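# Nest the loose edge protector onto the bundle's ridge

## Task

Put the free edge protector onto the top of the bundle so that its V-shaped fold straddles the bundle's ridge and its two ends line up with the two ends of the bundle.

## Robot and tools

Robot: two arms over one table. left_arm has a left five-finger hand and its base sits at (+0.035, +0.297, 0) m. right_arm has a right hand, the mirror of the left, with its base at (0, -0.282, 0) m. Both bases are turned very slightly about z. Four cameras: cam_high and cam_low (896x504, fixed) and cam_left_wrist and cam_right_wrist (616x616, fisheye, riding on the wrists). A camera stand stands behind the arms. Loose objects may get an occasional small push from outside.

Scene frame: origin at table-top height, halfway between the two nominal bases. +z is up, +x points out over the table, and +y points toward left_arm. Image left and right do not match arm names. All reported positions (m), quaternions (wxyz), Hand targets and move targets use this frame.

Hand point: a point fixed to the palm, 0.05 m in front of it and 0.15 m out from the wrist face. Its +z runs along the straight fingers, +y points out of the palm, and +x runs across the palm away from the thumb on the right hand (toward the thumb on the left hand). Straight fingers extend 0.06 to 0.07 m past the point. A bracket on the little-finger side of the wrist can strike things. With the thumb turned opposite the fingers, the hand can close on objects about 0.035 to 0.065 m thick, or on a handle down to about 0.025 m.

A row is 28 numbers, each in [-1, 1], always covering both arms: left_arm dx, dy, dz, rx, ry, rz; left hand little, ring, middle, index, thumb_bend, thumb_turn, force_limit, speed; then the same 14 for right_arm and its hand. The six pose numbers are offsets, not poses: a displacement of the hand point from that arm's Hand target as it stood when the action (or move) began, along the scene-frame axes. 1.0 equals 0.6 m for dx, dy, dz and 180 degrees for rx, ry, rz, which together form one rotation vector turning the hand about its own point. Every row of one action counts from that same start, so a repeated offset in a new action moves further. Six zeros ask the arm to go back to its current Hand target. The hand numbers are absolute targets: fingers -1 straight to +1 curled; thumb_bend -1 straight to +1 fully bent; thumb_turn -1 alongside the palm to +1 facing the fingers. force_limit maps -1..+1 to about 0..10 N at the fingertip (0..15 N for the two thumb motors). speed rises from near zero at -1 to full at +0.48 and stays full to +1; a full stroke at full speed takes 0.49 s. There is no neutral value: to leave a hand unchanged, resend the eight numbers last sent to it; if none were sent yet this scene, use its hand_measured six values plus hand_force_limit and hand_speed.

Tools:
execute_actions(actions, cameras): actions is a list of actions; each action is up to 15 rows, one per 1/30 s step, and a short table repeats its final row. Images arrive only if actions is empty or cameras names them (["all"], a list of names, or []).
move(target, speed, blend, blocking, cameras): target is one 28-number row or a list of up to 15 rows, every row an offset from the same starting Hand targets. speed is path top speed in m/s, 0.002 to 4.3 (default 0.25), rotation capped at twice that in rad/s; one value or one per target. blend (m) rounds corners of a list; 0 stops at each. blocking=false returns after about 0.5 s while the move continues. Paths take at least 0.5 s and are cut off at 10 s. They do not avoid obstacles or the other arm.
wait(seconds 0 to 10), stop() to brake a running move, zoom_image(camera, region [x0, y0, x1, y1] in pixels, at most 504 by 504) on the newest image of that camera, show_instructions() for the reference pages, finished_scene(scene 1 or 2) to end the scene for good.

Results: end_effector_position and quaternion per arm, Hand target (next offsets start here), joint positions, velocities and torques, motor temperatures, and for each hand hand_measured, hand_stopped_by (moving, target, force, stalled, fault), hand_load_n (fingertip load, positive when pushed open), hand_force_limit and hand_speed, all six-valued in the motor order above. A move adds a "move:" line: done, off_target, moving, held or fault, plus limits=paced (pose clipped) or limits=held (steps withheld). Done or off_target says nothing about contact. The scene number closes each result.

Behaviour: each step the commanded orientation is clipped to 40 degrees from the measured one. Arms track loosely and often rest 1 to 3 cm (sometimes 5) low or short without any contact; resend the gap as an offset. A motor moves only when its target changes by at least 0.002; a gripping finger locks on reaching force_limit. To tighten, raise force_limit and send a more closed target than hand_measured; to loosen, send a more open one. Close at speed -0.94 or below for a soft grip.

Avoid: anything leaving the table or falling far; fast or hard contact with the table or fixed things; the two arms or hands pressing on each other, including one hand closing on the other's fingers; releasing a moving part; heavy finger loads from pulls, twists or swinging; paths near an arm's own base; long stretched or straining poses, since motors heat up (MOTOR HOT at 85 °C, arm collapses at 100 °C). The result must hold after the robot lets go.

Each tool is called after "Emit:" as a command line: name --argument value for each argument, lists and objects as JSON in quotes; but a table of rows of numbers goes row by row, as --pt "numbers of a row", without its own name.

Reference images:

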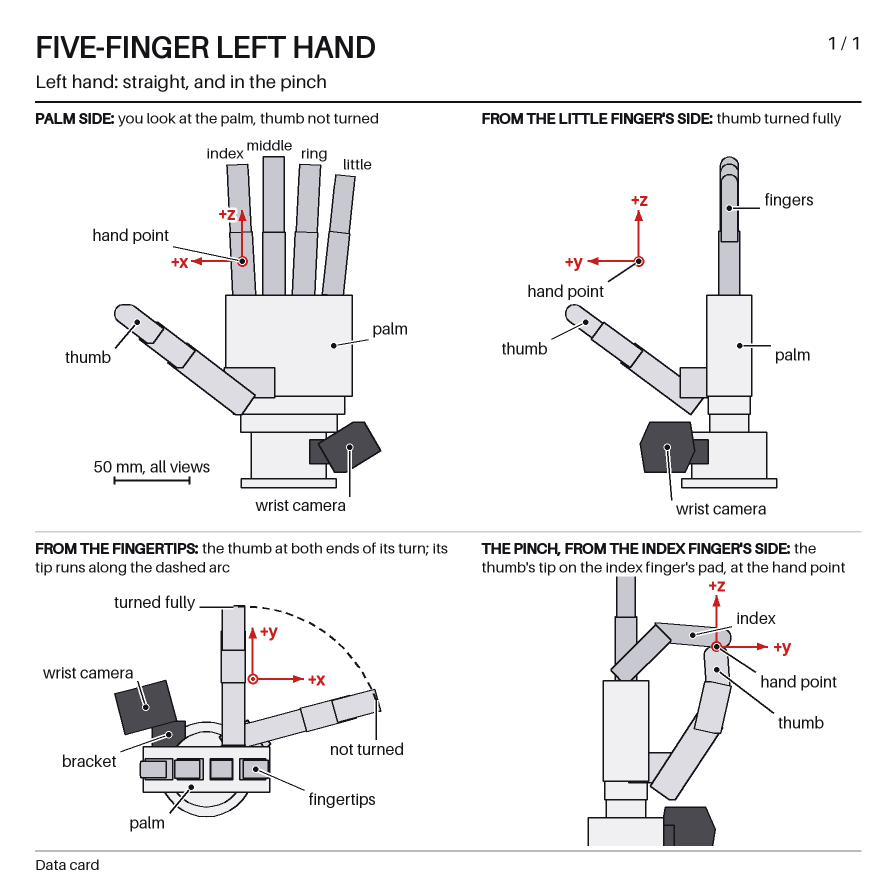

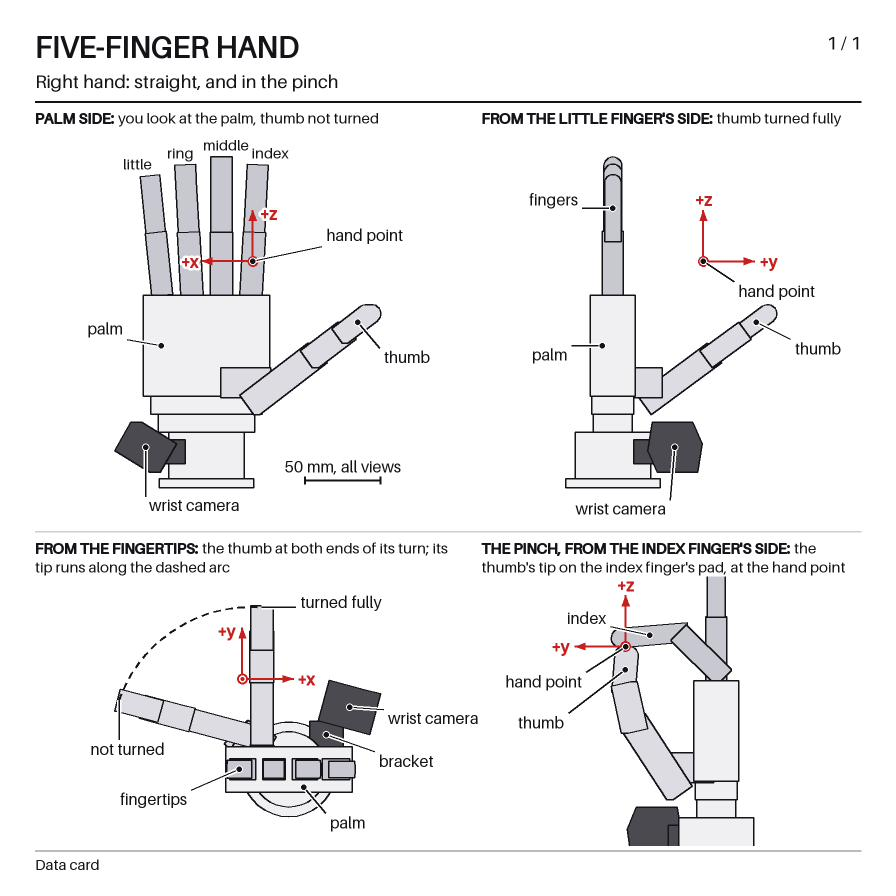

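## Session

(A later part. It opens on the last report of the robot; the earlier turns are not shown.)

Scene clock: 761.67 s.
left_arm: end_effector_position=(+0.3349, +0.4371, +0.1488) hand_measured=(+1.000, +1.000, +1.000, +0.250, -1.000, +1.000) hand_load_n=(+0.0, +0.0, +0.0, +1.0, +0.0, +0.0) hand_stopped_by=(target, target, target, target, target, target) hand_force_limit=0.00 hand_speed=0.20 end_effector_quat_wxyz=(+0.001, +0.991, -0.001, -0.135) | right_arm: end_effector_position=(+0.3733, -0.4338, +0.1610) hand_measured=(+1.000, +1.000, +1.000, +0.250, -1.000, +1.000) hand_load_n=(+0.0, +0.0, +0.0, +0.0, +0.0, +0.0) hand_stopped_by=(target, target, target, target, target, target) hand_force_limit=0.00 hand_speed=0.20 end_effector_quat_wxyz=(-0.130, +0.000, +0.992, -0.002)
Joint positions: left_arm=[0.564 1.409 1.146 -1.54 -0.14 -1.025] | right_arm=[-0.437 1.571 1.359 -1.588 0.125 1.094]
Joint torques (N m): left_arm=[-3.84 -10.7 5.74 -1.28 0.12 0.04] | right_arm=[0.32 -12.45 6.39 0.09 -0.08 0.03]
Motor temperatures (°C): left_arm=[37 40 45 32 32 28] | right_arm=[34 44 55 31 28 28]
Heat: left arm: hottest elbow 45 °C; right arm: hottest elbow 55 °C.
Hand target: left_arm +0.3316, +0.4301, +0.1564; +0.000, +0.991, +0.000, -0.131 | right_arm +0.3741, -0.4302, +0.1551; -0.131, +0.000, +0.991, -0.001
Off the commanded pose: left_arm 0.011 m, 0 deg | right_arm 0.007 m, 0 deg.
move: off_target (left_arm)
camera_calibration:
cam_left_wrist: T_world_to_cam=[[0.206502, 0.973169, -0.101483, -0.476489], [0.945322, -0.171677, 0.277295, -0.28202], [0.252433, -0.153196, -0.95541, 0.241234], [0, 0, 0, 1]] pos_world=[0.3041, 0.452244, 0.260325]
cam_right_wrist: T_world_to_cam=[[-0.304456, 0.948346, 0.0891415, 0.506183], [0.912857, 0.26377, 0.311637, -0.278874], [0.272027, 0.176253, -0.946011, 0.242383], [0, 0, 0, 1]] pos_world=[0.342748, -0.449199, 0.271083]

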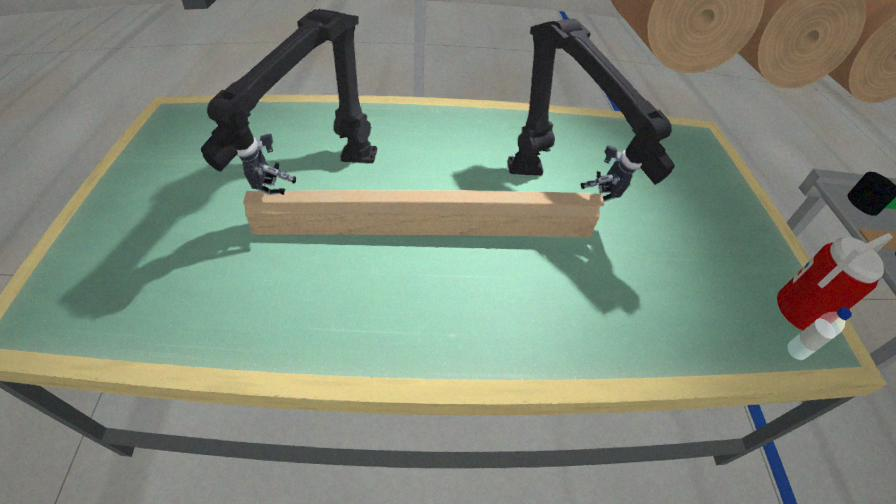

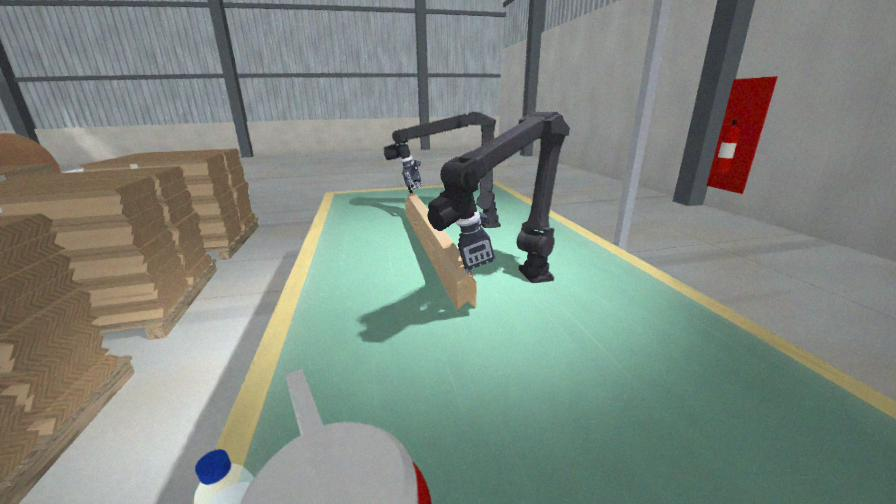

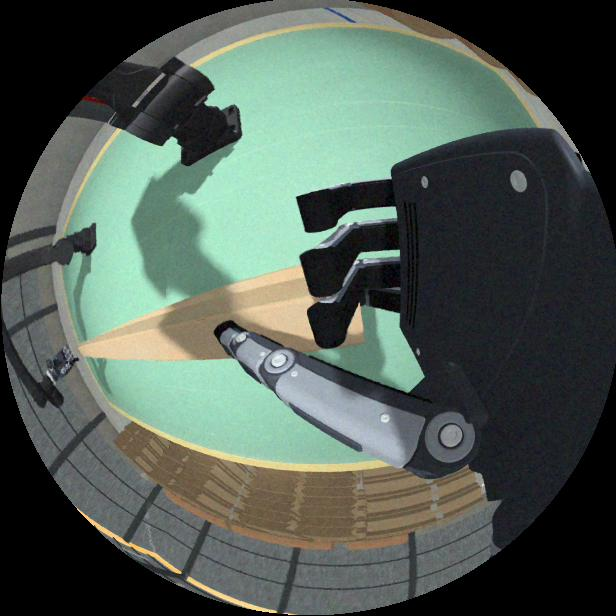

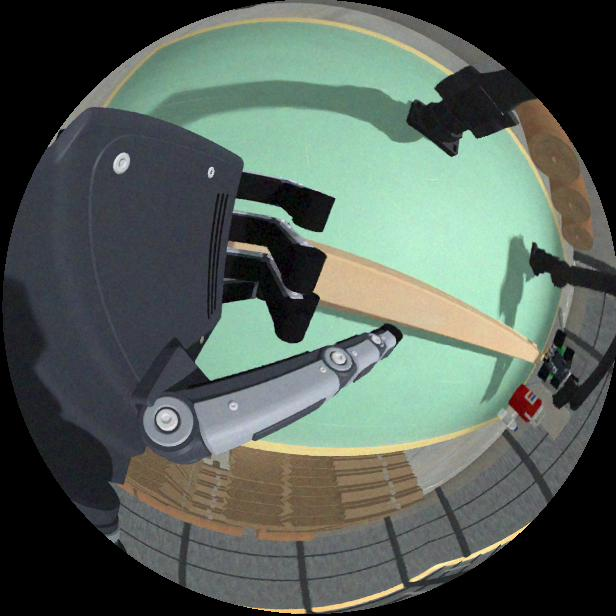

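Emit:
move --pt "0 0 -0.017 0 0 0 1 1 1 0.25 -1 1 0 0.2 0 0 0 0 0 0 1 1 1 0.25 -1 1 0 0.2" --pt "0 0 -0.017 0 0 0 1 1 1 0.25 -1 1 0 0.2 0 0 -0.04 0 0 0 1 1 1 0.25 -1 1 0 0.2" --speed 0.04 --cameras '["all"]'

Emit:
zoom_image --camera "cam_high" --region '[200, 120, 330, 250]'

Emit:
zoom_image --camera "cam_high" --region '[550, 150, 650, 250]'

Scene clock: 770.43 s.
left_arm: end_effector_position=(+0.3286, +0.4331, +0.1424) hand_measured=(+1.000, +1.000, +1.000, +0.250, -1.000, +1.000) hand_load_n=(+0.0, +0.0, +0.0, +1.0, +0.0, +0.0) hand_stopped_by=(target, target, target, target, target, target) hand_force_limit=0.00 hand_speed=0.20 end_effector_quat_wxyz=(+0.007, +0.990, -0.002, -0.143) | right_arm: end_effector_position=(+0.3732, -0.4338, +0.1428) hand_measured=(+1.000, +1.000, +1.000, +0.250, -1.000, +1.000) hand_load_n=(+0.0, +0.0, +0.0, +0.0, -0.5, +0.0) hand_stopped_by=(target, target, target, target, target, target) hand_force_limit=0.00 hand_speed=0.20 end_effector_quat_wxyz=(-0.123, +0.000, +0.992, -0.005)
Joint positions: left_arm=[0.564 1.409 1.124 -1.539 -0.14 -1.026] | right_arm=[-0.437 1.571 1.312 -1.526 0.125 1.094]
Joint torques (N m): left_arm=[-3.9 -10.05 5.72 -0.44 0.12 0.05] | right_arm=[0.38 -10.87 6.41 0.17 -0.06 0.02]
Heat: left arm: hottest elbow 45 °C; right arm: hottest elbow 54 °C.
Hand target: left_arm +0.3315, +0.4301, +0.1462; +0.000, +0.991, +0.000, -0.131 | right_arm +0.3741, -0.4302, +0.1311; -0.131, +0.000, +0.991, -0.001
Off the commanded pose: left_arm 0.006 m, 2 deg | right_arm 0.012 m, 1 deg.
move: off_target (right_arm)
camera_calibration:
cam_left_wrist: T_world_to_cam=[[0.203475, 0.972259, -0.11537, -0.468526], [0.950109, -0.167625, 0.263047, -0.276215], [0.236411, -0.163138, -0.95786, 0.245973], [0, 0, 0, 1]] pos_world=[0.299617, 0.449356, 0.254211]
cam_right_wrist: T_world_to_cam=[[-0.305599, 0.948943, 0.0782079, 0.510058], [0.908583, 0.266063, 0.322006, -0.272075], [0.284757, 0.169463, -0.943502, 0.217054], [0, 0, 0, 1]] pos_world=[0.341268, -0.44841, 0.25251]

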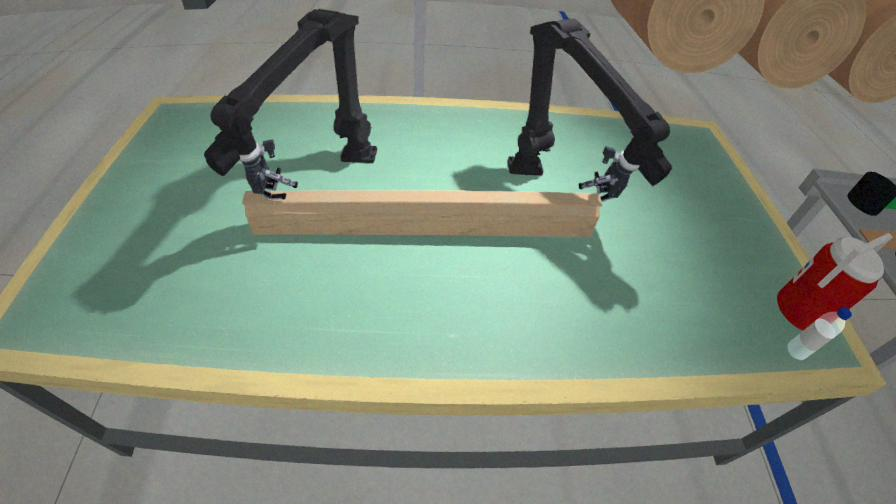

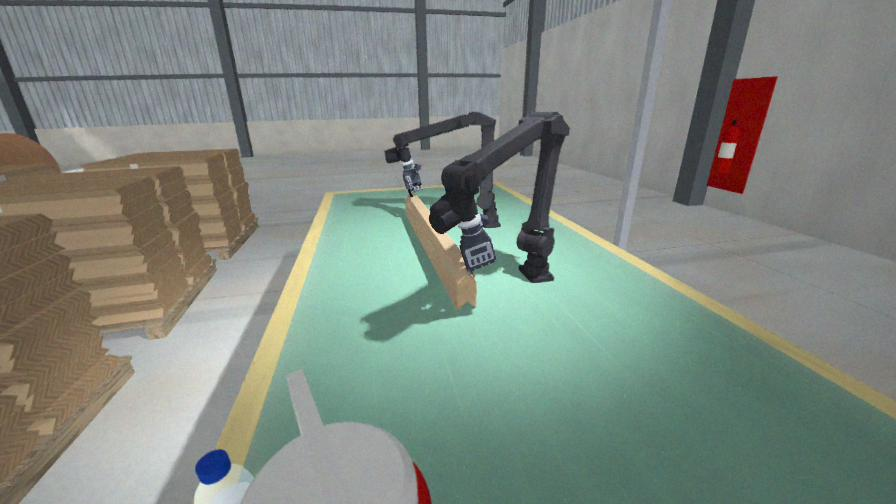

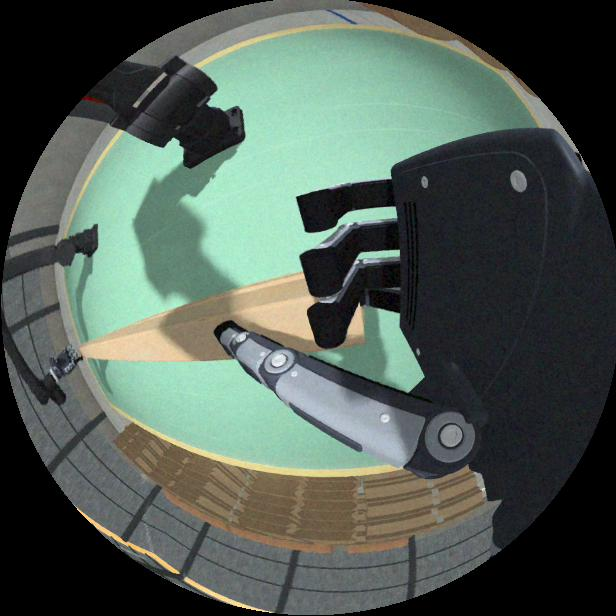

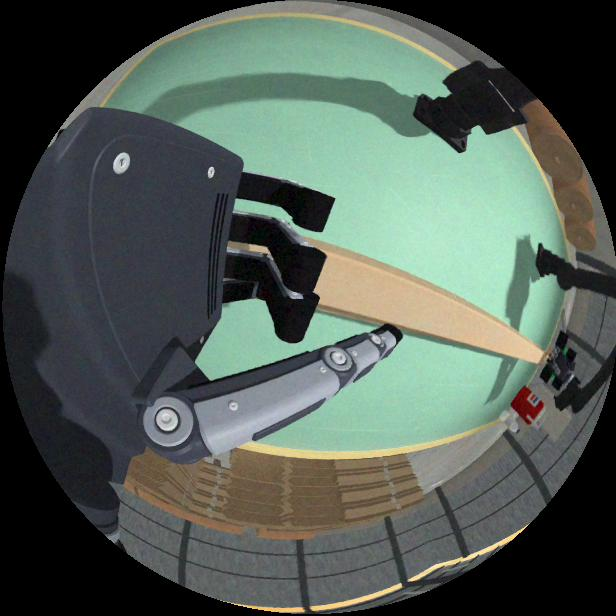

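Scaled by 3.877 from the camera's 896x504 image, which has a finer 1280x720 frame.

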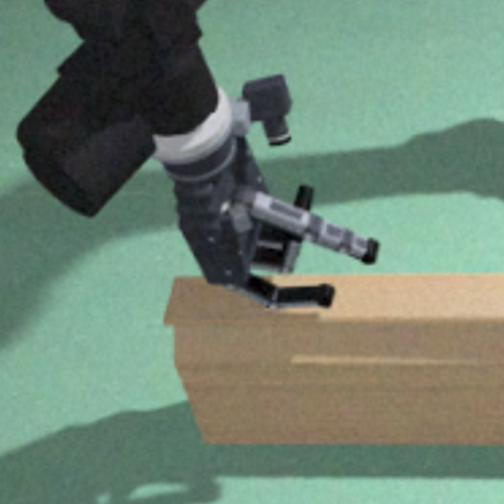

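Scaled by 5.040 from the camera's 896x504 image, which has a finer 1280x720 frame.

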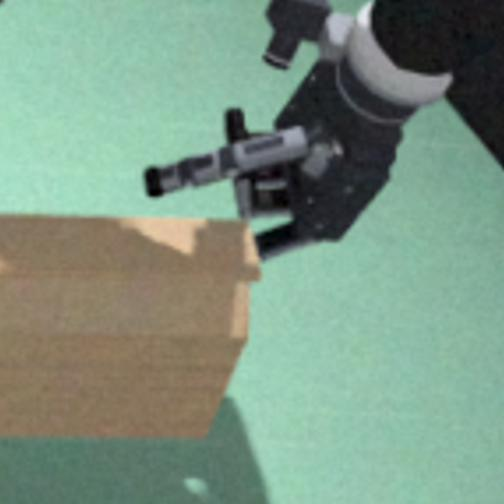

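Emit:
move --pt "0 0 0 0 0 0 1 1 1 0.25 -1 1 0 0.2 0 0 0.025 0 0 0 1 1 1 0.25 -1 1 0 0.2" --pt "0.003 0.038 0.0 0 0 0 1 1 1 0.25 -1 1 0 0.2 0 0 0.025 0 0 0 1 1 1 0.25 -1 1 0 0.2" --speed 0.04 --cameras '["cam_high"]'

Emit:
zoom_image --camera "cam_high" --region '[200, 120, 330, 250]'

Emit:
zoom_image --camera "cam_high" --region '[550, 150, 650, 250]'

Scene clock: 783.20 s.
left_arm: end_effector_position=(+0.3240, +0.4423, +0.1422) hand_measured=(+1.000, +1.000, +1.000, +0.250, -1.000, +1.000) hand_load_n=(+0.0, +0.0, +0.0, +1.0, +0.0, +0.0) hand_stopped_by=(target, target, target, target, target, target) hand_force_limit=0.00 hand_speed=0.20 end_effector_quat_wxyz=(+0.007, +0.990, +0.001, -0.142) | right_arm: end_effector_position=(+0.3703, -0.4323, +0.1436) hand_measured=(+1.000, +1.000, +1.000, +0.250, -1.000, +1.000) hand_load_n=(+0.0, +0.0, +0.0, +0.0, +0.0, +0.0) hand_stopped_by=(target, target, target, target, target, target) hand_force_limit=0.00 hand_speed=0.20 end_effector_quat_wxyz=(-0.129, +0.000, +0.992, -0.003)
Joint positions: left_arm=[0.593 1.409 1.124 -1.533 -0.145 -1.002] | right_arm=[-0.437 1.571 1.312 -1.538 0.125 1.094]
Joint torques (N m): left_arm=[-2.26 -7.53 8.17 -0.42 -0.16 0.27] | right_arm=[0.67 -11.81 8.61 -0.87 -0.06 0.04]
Heat: left arm: hottest elbow 46 °C; right arm: hottest elbow 52 °C.
Hand target: left_arm +0.3334, +0.4529, +0.1462; +0.000, +0.991, +0.000, -0.131 | right_arm +0.3740, -0.4302, +0.1461; -0.131, +0.000, +0.991, -0.001
Off the commanded pose: left_arm 0.015 m, 1 deg | right_arm 0.005 m, 0 deg.
move: off_target (left_arm)
Images, in order (width x height): cam_high 896x504.

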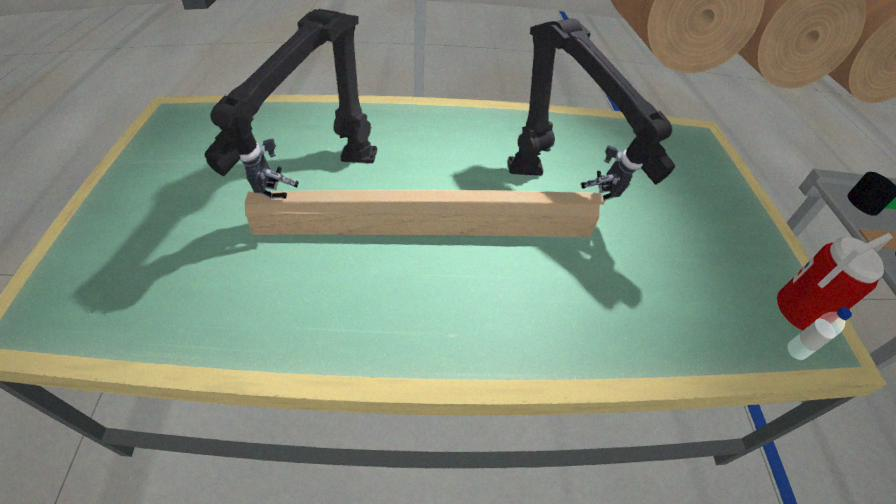

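Scaled by 3.877 from the camera's 896x504 image, which has a finer 1280x720 frame.

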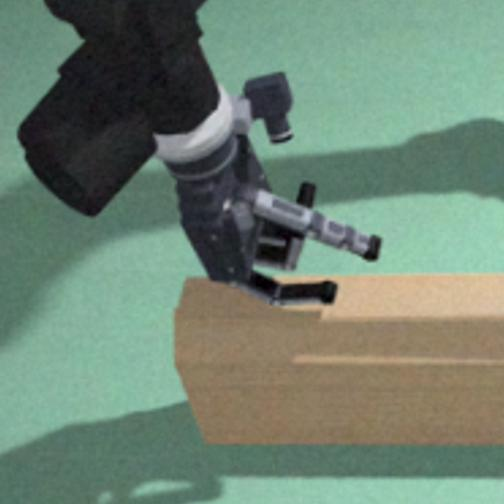

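Scaled by 5.040 from the camera's 896x504 image, which has a finer 1280x720 frame.

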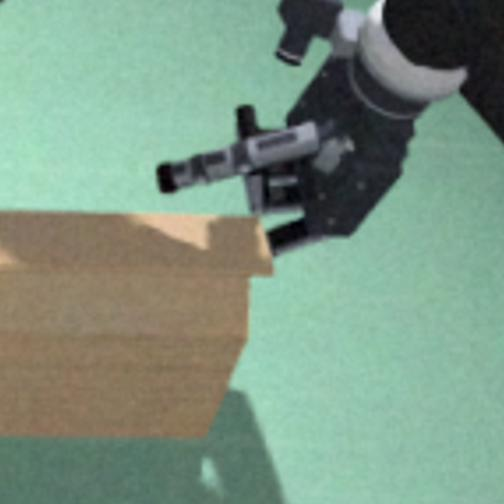

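Emit:
move --pt "0.0143 0 0 0 0 0 1 1 1 0.25 -1 1 0 0.2 0 0 0.0 0 0 0 1 1 1 0.25 -1 1 0 0.2" --pt "0.0143 0 0 0 0 0 1 1 1 0.25 -1 1 0 0.2 0.005 0 -0.05 0 0 0 1 1 1 0.25 -1 1 0 0.2" --speed 0.04 --cameras '["cam_high","cam_left_wrist","cam_right_wrist"]'

Emit:
zoom_image --camera "cam_left_wrist" --region '[200, 220, 400, 360]'

Emit:
zoom_image --camera "cam_high" --region '[200, 120, 330, 250]'

Emit:
zoom_image --camera "cam_high" --region '[550, 150, 650, 250]'

Scene clock: 794.30 s.
left_arm: end_effector_position=(+0.3241, +0.4424, +0.1370) hand_measured=(+1.000, +1.000, +1.000, +0.250, -1.000, +1.000) hand_load_n=(+0.0, +0.0, +0.0, +1.0, +0.0, +0.0) hand_stopped_by=(target, target, target, target, target, target) hand_force_limit=0.00 hand_speed=0.20 end_effector_quat_wxyz=(+0.012, +0.989, +0.000, -0.149) | right_arm: end_effector_position=(+0.3759, -0.4346, +0.1326) hand_measured=(+1.000, +1.000, +1.000, +0.250, -1.000, +1.000) hand_load_n=(+0.0, +0.0, +0.0, -0.5, +0.0, +0.0) hand_stopped_by=(target, target, target, target, target, target) hand_force_limit=0.00 hand_speed=0.20 end_effector_quat_wxyz=(-0.119, +0.001, +0.993, -0.008)
Joint positions: left_arm=[0.593 1.426 1.124 -1.533 -0.145 -1.002] | right_arm=[-0.436 1.578 1.295 -1.492 0.125 1.096]
Joint torques (N m): left_arm=[-3.31 -7.71 9.4 -0.55 -0.02 0.14] | right_arm=[0.44 -10.23 6.26 0.14 -0.09 0.03]
Heat: left arm: hottest elbow 48 °C; right arm: hottest elbow 51 °C.
Hand target: left_arm +0.3419, +0.4529, +0.1462; +0.000, +0.991, -0.001, -0.131 | right_arm +0.3771, -0.4302, +0.1160; -0.131, +0.000, +0.991, -0.001
Off the commanded pose: left_arm 0.023 m, 2 deg | right_arm 0.017 m, 2 deg.
move: off_target (left_arm, right_arm)
camera_calibration:
cam_left_wrist: T_world_to_cam=[[0.198538, 0.971855, -0.126809, -0.473986], [0.953744, -0.161778, 0.253377, -0.271348], [0.225731, -0.171249, -0.95902, 0.250624], [0, 0, 0, 1]] pos_world=[0.296327, 0.459667, 0.249001]
cam_right_wrist: T_world_to_cam=[[-0.305557, 0.949517, 0.0710759, 0.513592], [0.906118, 0.267032, 0.328091, -0.270515], [0.292549, 0.164654, -0.941968, 0.201575], [0, 0, 0, 1]] pos_world=[0.34308, -0.448619, 0.242127]
Images, in order (width x height): cam_high 896x504, cam_left_wrist 616x616, cam_right_wrist 616x616.

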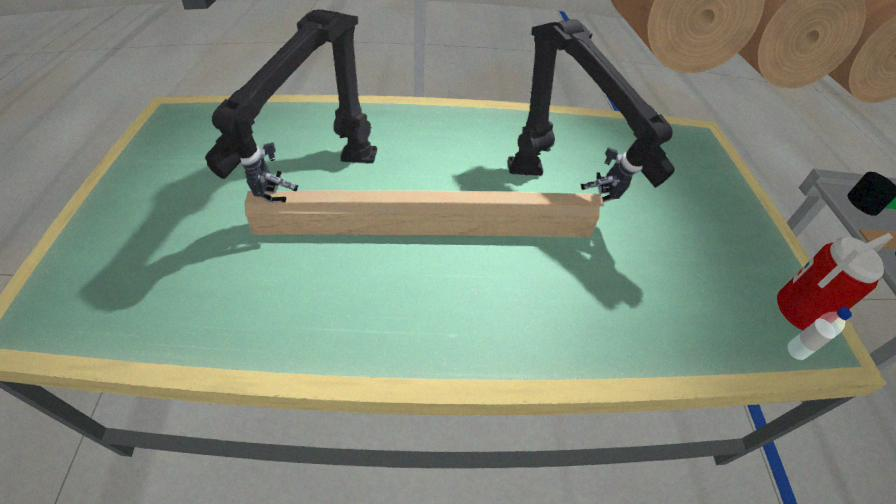

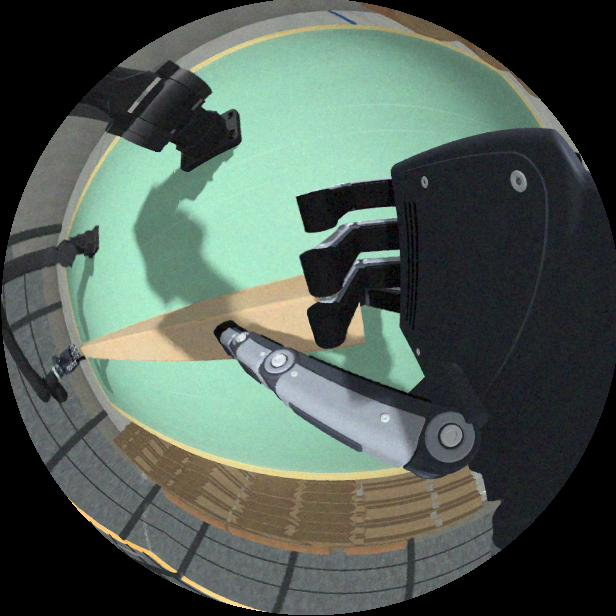

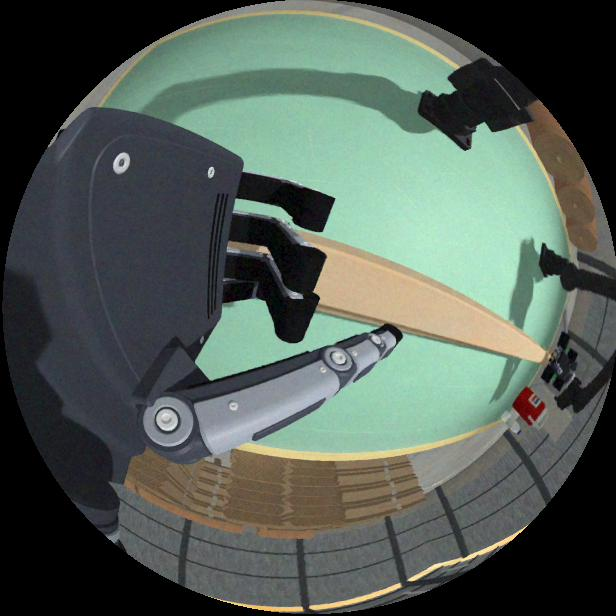

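Scaled by 2.520 from the camera's 616x616 image, which has a finer 880x880 frame.

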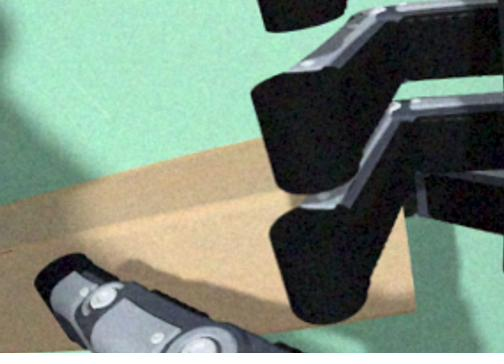

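Scaled by 3.877 from the camera's 896x504 image, which has a finer 1280x720 frame.

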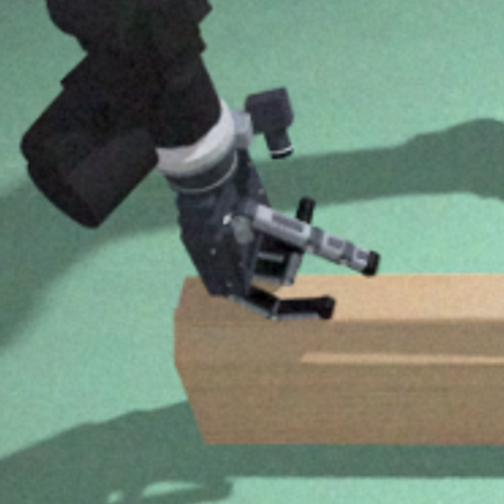

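Scaled by 5.040 from the camera's 896x504 image, which has a finer 1280x720 frame.

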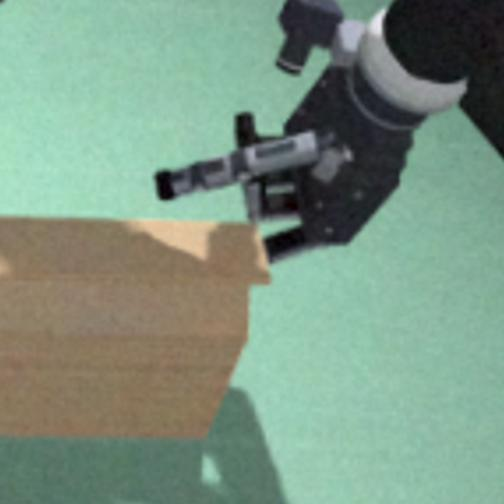

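Emit:
move --target '[0.02,0,0.003,0,0,0,1,1,1,0.25,-1,1,0,0.2,0,0,0.03,0,0,0,1,1,1,0.25,-1,1,0,0.2]' --speed 0.04 --cameras '["cam_high","cam_left_wrist"]'

Emit:
zoom_image --camera "cam_left_wrist" --region '[200, 220, 400, 360]'

Emit:
zoom_image --camera "cam_high" --region '[200, 120, 330, 250]'

Emit:
zoom_image --camera "cam_high" --region '[550, 150, 650, 250]'

Scene clock: 806.23 s.
left_arm: end_effector_position=(+0.3288, +0.4432, +0.1352) hand_measured=(+1.000, +1.000, +1.000, +0.250, -1.000, +1.000) hand_load_n=(+0.0, +0.0, +0.0, +0.5, +0.0, +0.0) hand_stopped_by=(target, target, target, target, target, target) hand_force_limit=0.00 hand_speed=0.20 end_effector_quat_wxyz=(+0.014, +0.988, -0.003, -0.151) | right_arm: end_effector_position=(+0.3739, -0.4331, +0.1332) hand_measured=(+1.000, +1.000, +1.000, +0.250, -1.000, +1.000) hand_load_n=(+0.5, +0.0, +0.0, -0.5, +0.0, +0.5) hand_stopped_by=(target, target, target, target, target, target) hand_force_limit=0.00 hand_speed=0.20 end_effector_quat_wxyz=(-0.123, +0.002, +0.992, -0.005)
Joint positions: left_arm=[0.588 1.444 1.137 -1.534 -0.144 -1.002] | right_arm=[-0.435 1.578 1.295 -1.502 0.124 1.099]
Joint torques (N m): left_arm=[-4.13 -7.47 10.55 -0.88 0.11 0] | right_arm=[0.62 -11.4 8.95 -1.25 -0.06 -0.03]
Motor temperatures (°C): left_arm=[37 39 50 32 31 28] | right_arm=[34 41 50 31 28 28]
Heat: left arm: hottest elbow 50 °C; right arm: hottest elbow 50 °C.
Hand target: left_arm +0.3538, +0.4529, +0.1480; +0.000, +0.991, +0.000, -0.131 | right_arm +0.3772, -0.4302, +0.1340; -0.131, +0.000, +0.991, -0.001
Off the commanded pose: left_arm 0.030 m, 3 deg | right_arm 0.004 m, 1 deg.
move: off_target (left_arm)
camera_calibration:
cam_left_wrist: T_world_to_cam=[[0.20278, 0.970236, -0.132374, -0.475809], [0.954194, -0.165414, 0.249302, -0.273272], [0.219985, -0.176864, -0.959336, 0.252313], [0, 0, 0, 1]] pos_world=[0.301735, 0.461069, 0.247196]
Images, in order (width x height): cam_high 896x504, cam_left_wrist 616x616.

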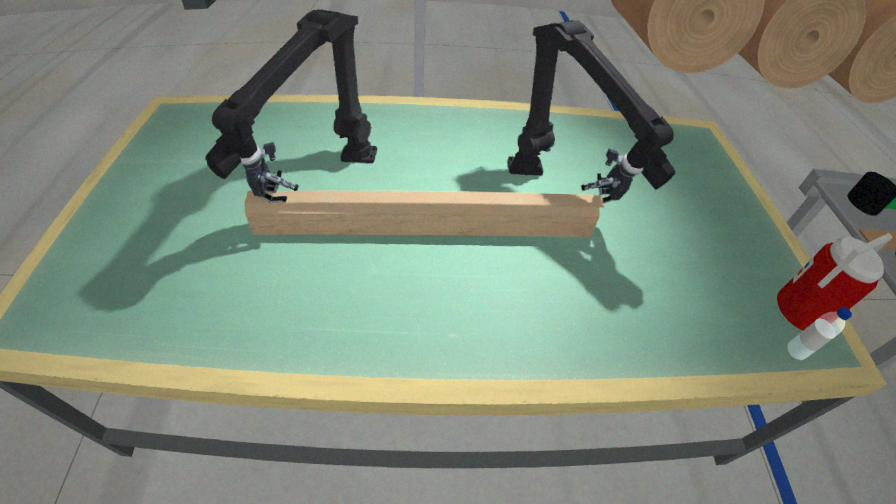

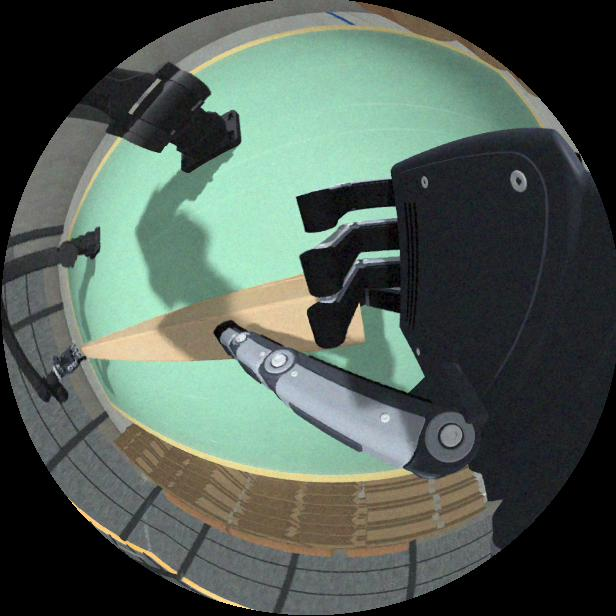

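Scaled by 2.520 from the camera's 616x616 image, which has a finer 880x880 frame.

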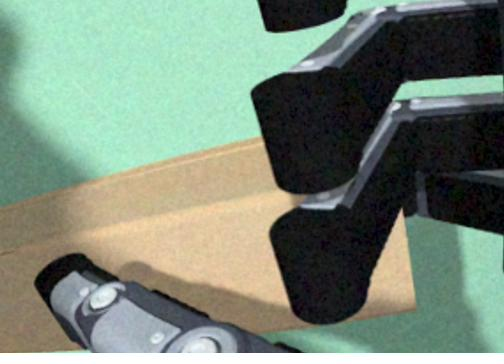

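Scaled by 3.877 from the camera's 896x504 image, which has a finer 1280x720 frame.

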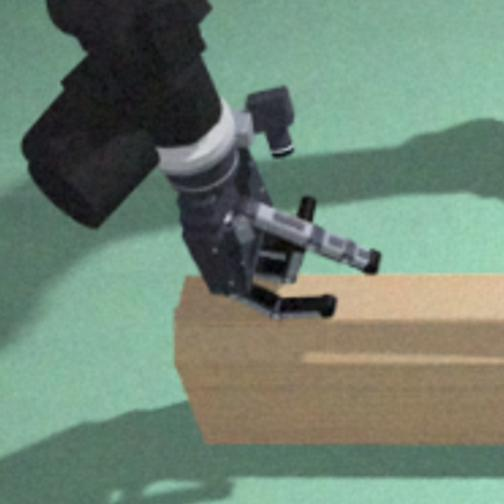

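Scaled by 5.040 from the camera's 896x504 image, which has a finer 1280x720 frame.

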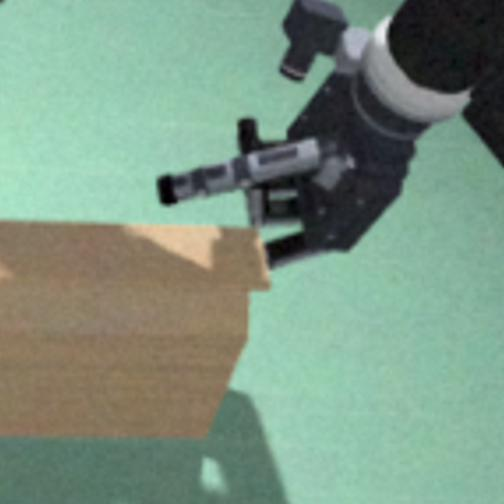

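Emit:
move --pt "0 0 0 0 0 0 1 1 1 0.25 -1 1 0 0.2 -0.006 0.0 -0.055 0 0 0 1 1 1 0.25 -1 1 0 0.2" --pt "0.0 0.1 0.005 0 0 0 1 1 1 0.25 -1 1 0 0.2 -0.006 0 -0.055 0 0 0 1 1 1 0.25 -1 1 0 0.2" --speed 0.04 --cameras '["all"]'

Emit:
zoom_image --camera "cam_left_wrist" --region '[200, 220, 400, 360]'

Emit:
zoom_image --camera "cam_high" --region '[200, 120, 330, 250]'

Emit:
zoom_image --camera "cam_high" --region '[550, 150, 650, 250]'

Scene clock: 816.30 s.
left_arm: end_effector_position=(+0.3387, +0.4957, +0.1416) hand_measured=(+1.000, +1.000, +1.000, +0.250, -1.000, +1.000) hand_load_n=(+0.0, +0.0, +0.0, +0.0, -0.5, +0.0) hand_stopped_by=(target, target, target, target, target, target) hand_force_limit=0.00 hand_speed=0.20 end_effector_quat_wxyz=(+0.014, +0.989, +0.000, -0.148) | right_arm: end_effector_position=(+0.3827, -0.4345, +0.1231) hand_measured=(+1.000, +1.000, +1.000, +0.250, -1.000, +1.000) hand_load_n=(+0.0, +0.0, +0.0, -0.5, +0.0, +0.0) hand_stopped_by=(target, target, target, target, target, target) hand_force_limit=0.00 hand_speed=0.20 end_effector_quat_wxyz=(-0.104, +0.003, +0.995, -0.011)
Joint positions: left_arm=[0.681 1.531 1.251 -1.542 -0.163 -0.915] | right_arm=[-0.433 1.578 1.272 -1.439 0.115 1.1]
Joint torques (N m): left_arm=[-2.37 -9.17 9.91 -0.51 -0.2 0.26] | right_arm=[0.38 -9.99 5.22 -0.36 0.33 -0.05]
Heat: left arm: hottest elbow 52 °C; right arm: hottest elbow 50 °C.
Hand target: left_arm +0.3538, +0.5129, +0.1509; +0.000, +0.991, +0.000, -0.131 | right_arm +0.3735, -0.4301, +0.1009; -0.131, +0.000, +0.991, -0.001
Off the commanded pose: left_arm 0.025 m, 2 deg | right_arm 0.024 m, 3 deg.
move: off_target (left_arm, right_arm)
camera_calibration:
cam_left_wrist: T_world_to_cam=[[0.197993, 0.971488, -0.130418, -0.527214], [0.953427, -0.159986, 0.255698, -0.279036], [0.227542, -0.174971, -0.957919, 0.261932], [0, 0, 0, 1]] pos_world=[0.310825, 0.513371, 0.2535]
cam_right_wrist: T_world_to_cam=[[-0.305468, 0.950593, 0.0553366, 0.518587], [0.895938, 0.267252, 0.354783, -0.272793], [0.322466, 0.157953, -0.93331, 0.175188], [0, 0, 0, 1]] pos_world=[0.346325, -0.447732, 0.23159]

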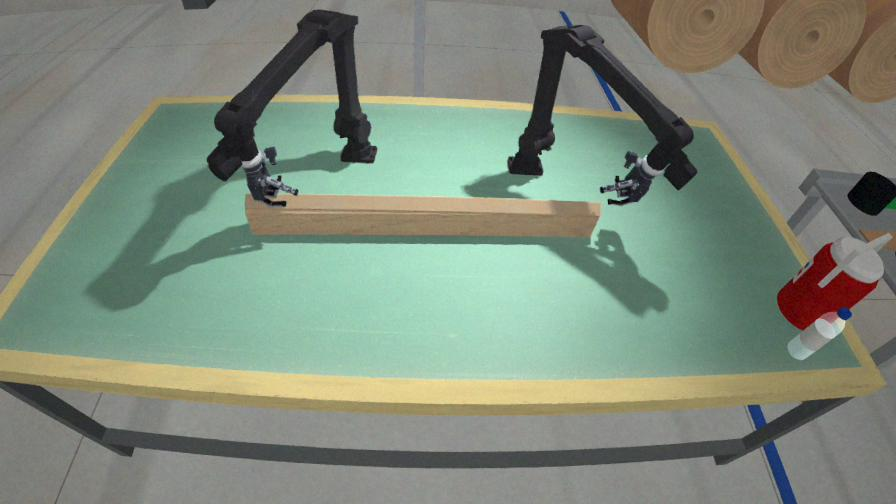

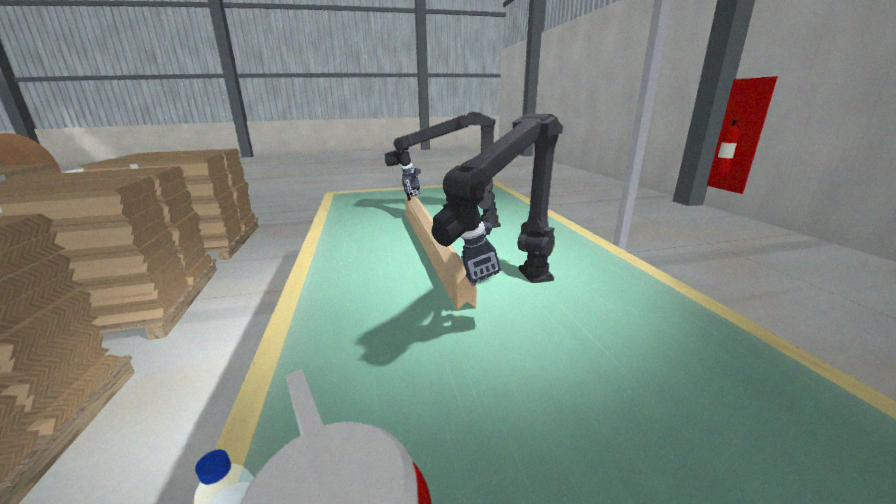

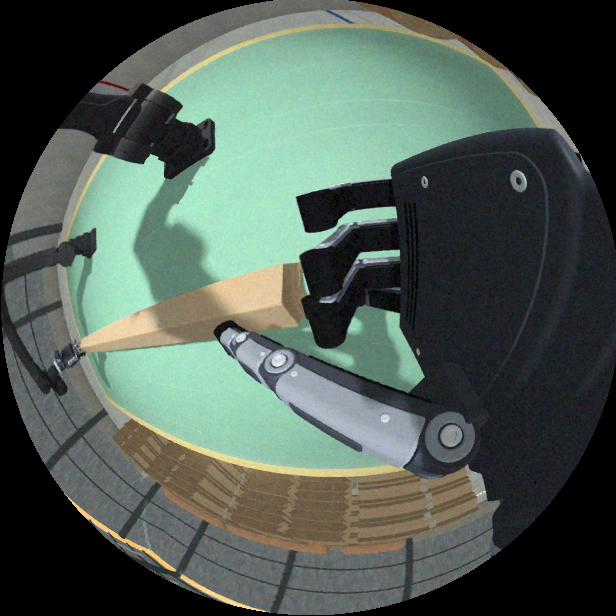

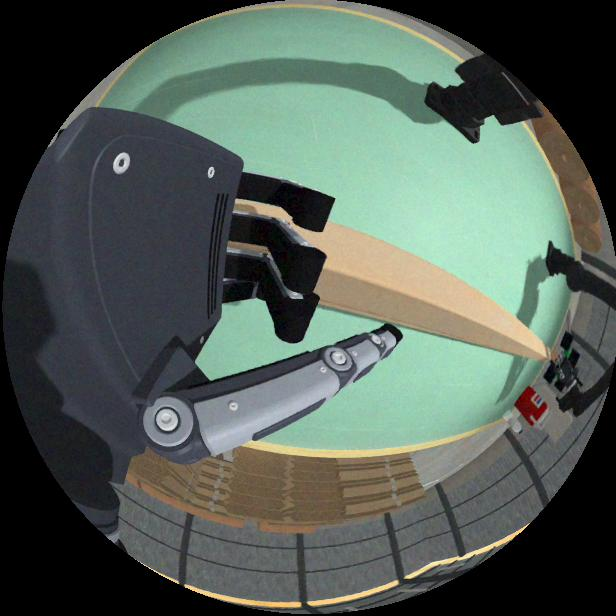

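Scaled by 2.520 from the camera's 616x616 image, which has a finer 880x880 frame.

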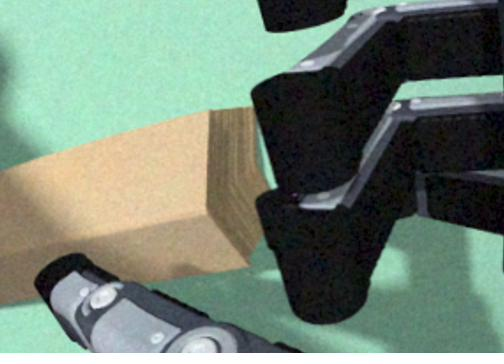

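Scaled by 3.877 from the camera's 896x504 image, which has a finer 1280x720 frame.

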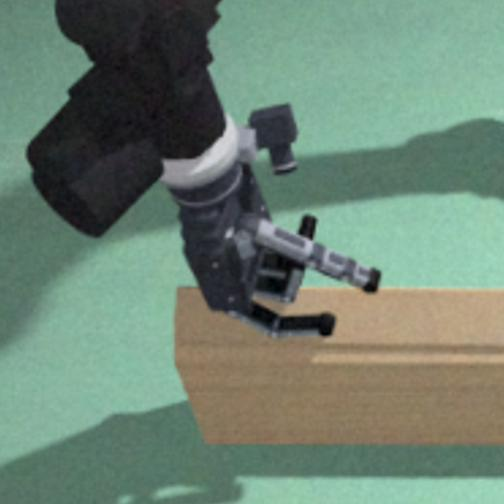

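Scaled by 5.040 from the camera's 896x504 image, which has a finer 1280x720 frame.

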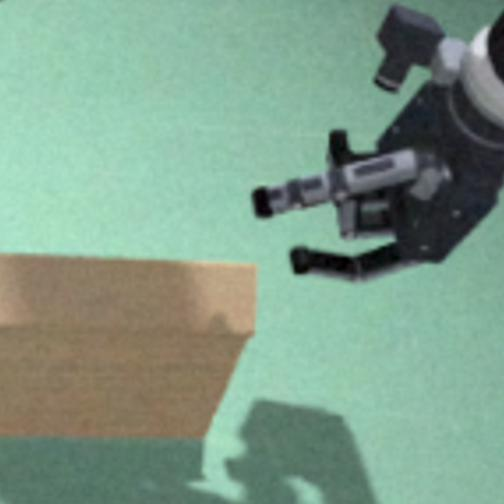

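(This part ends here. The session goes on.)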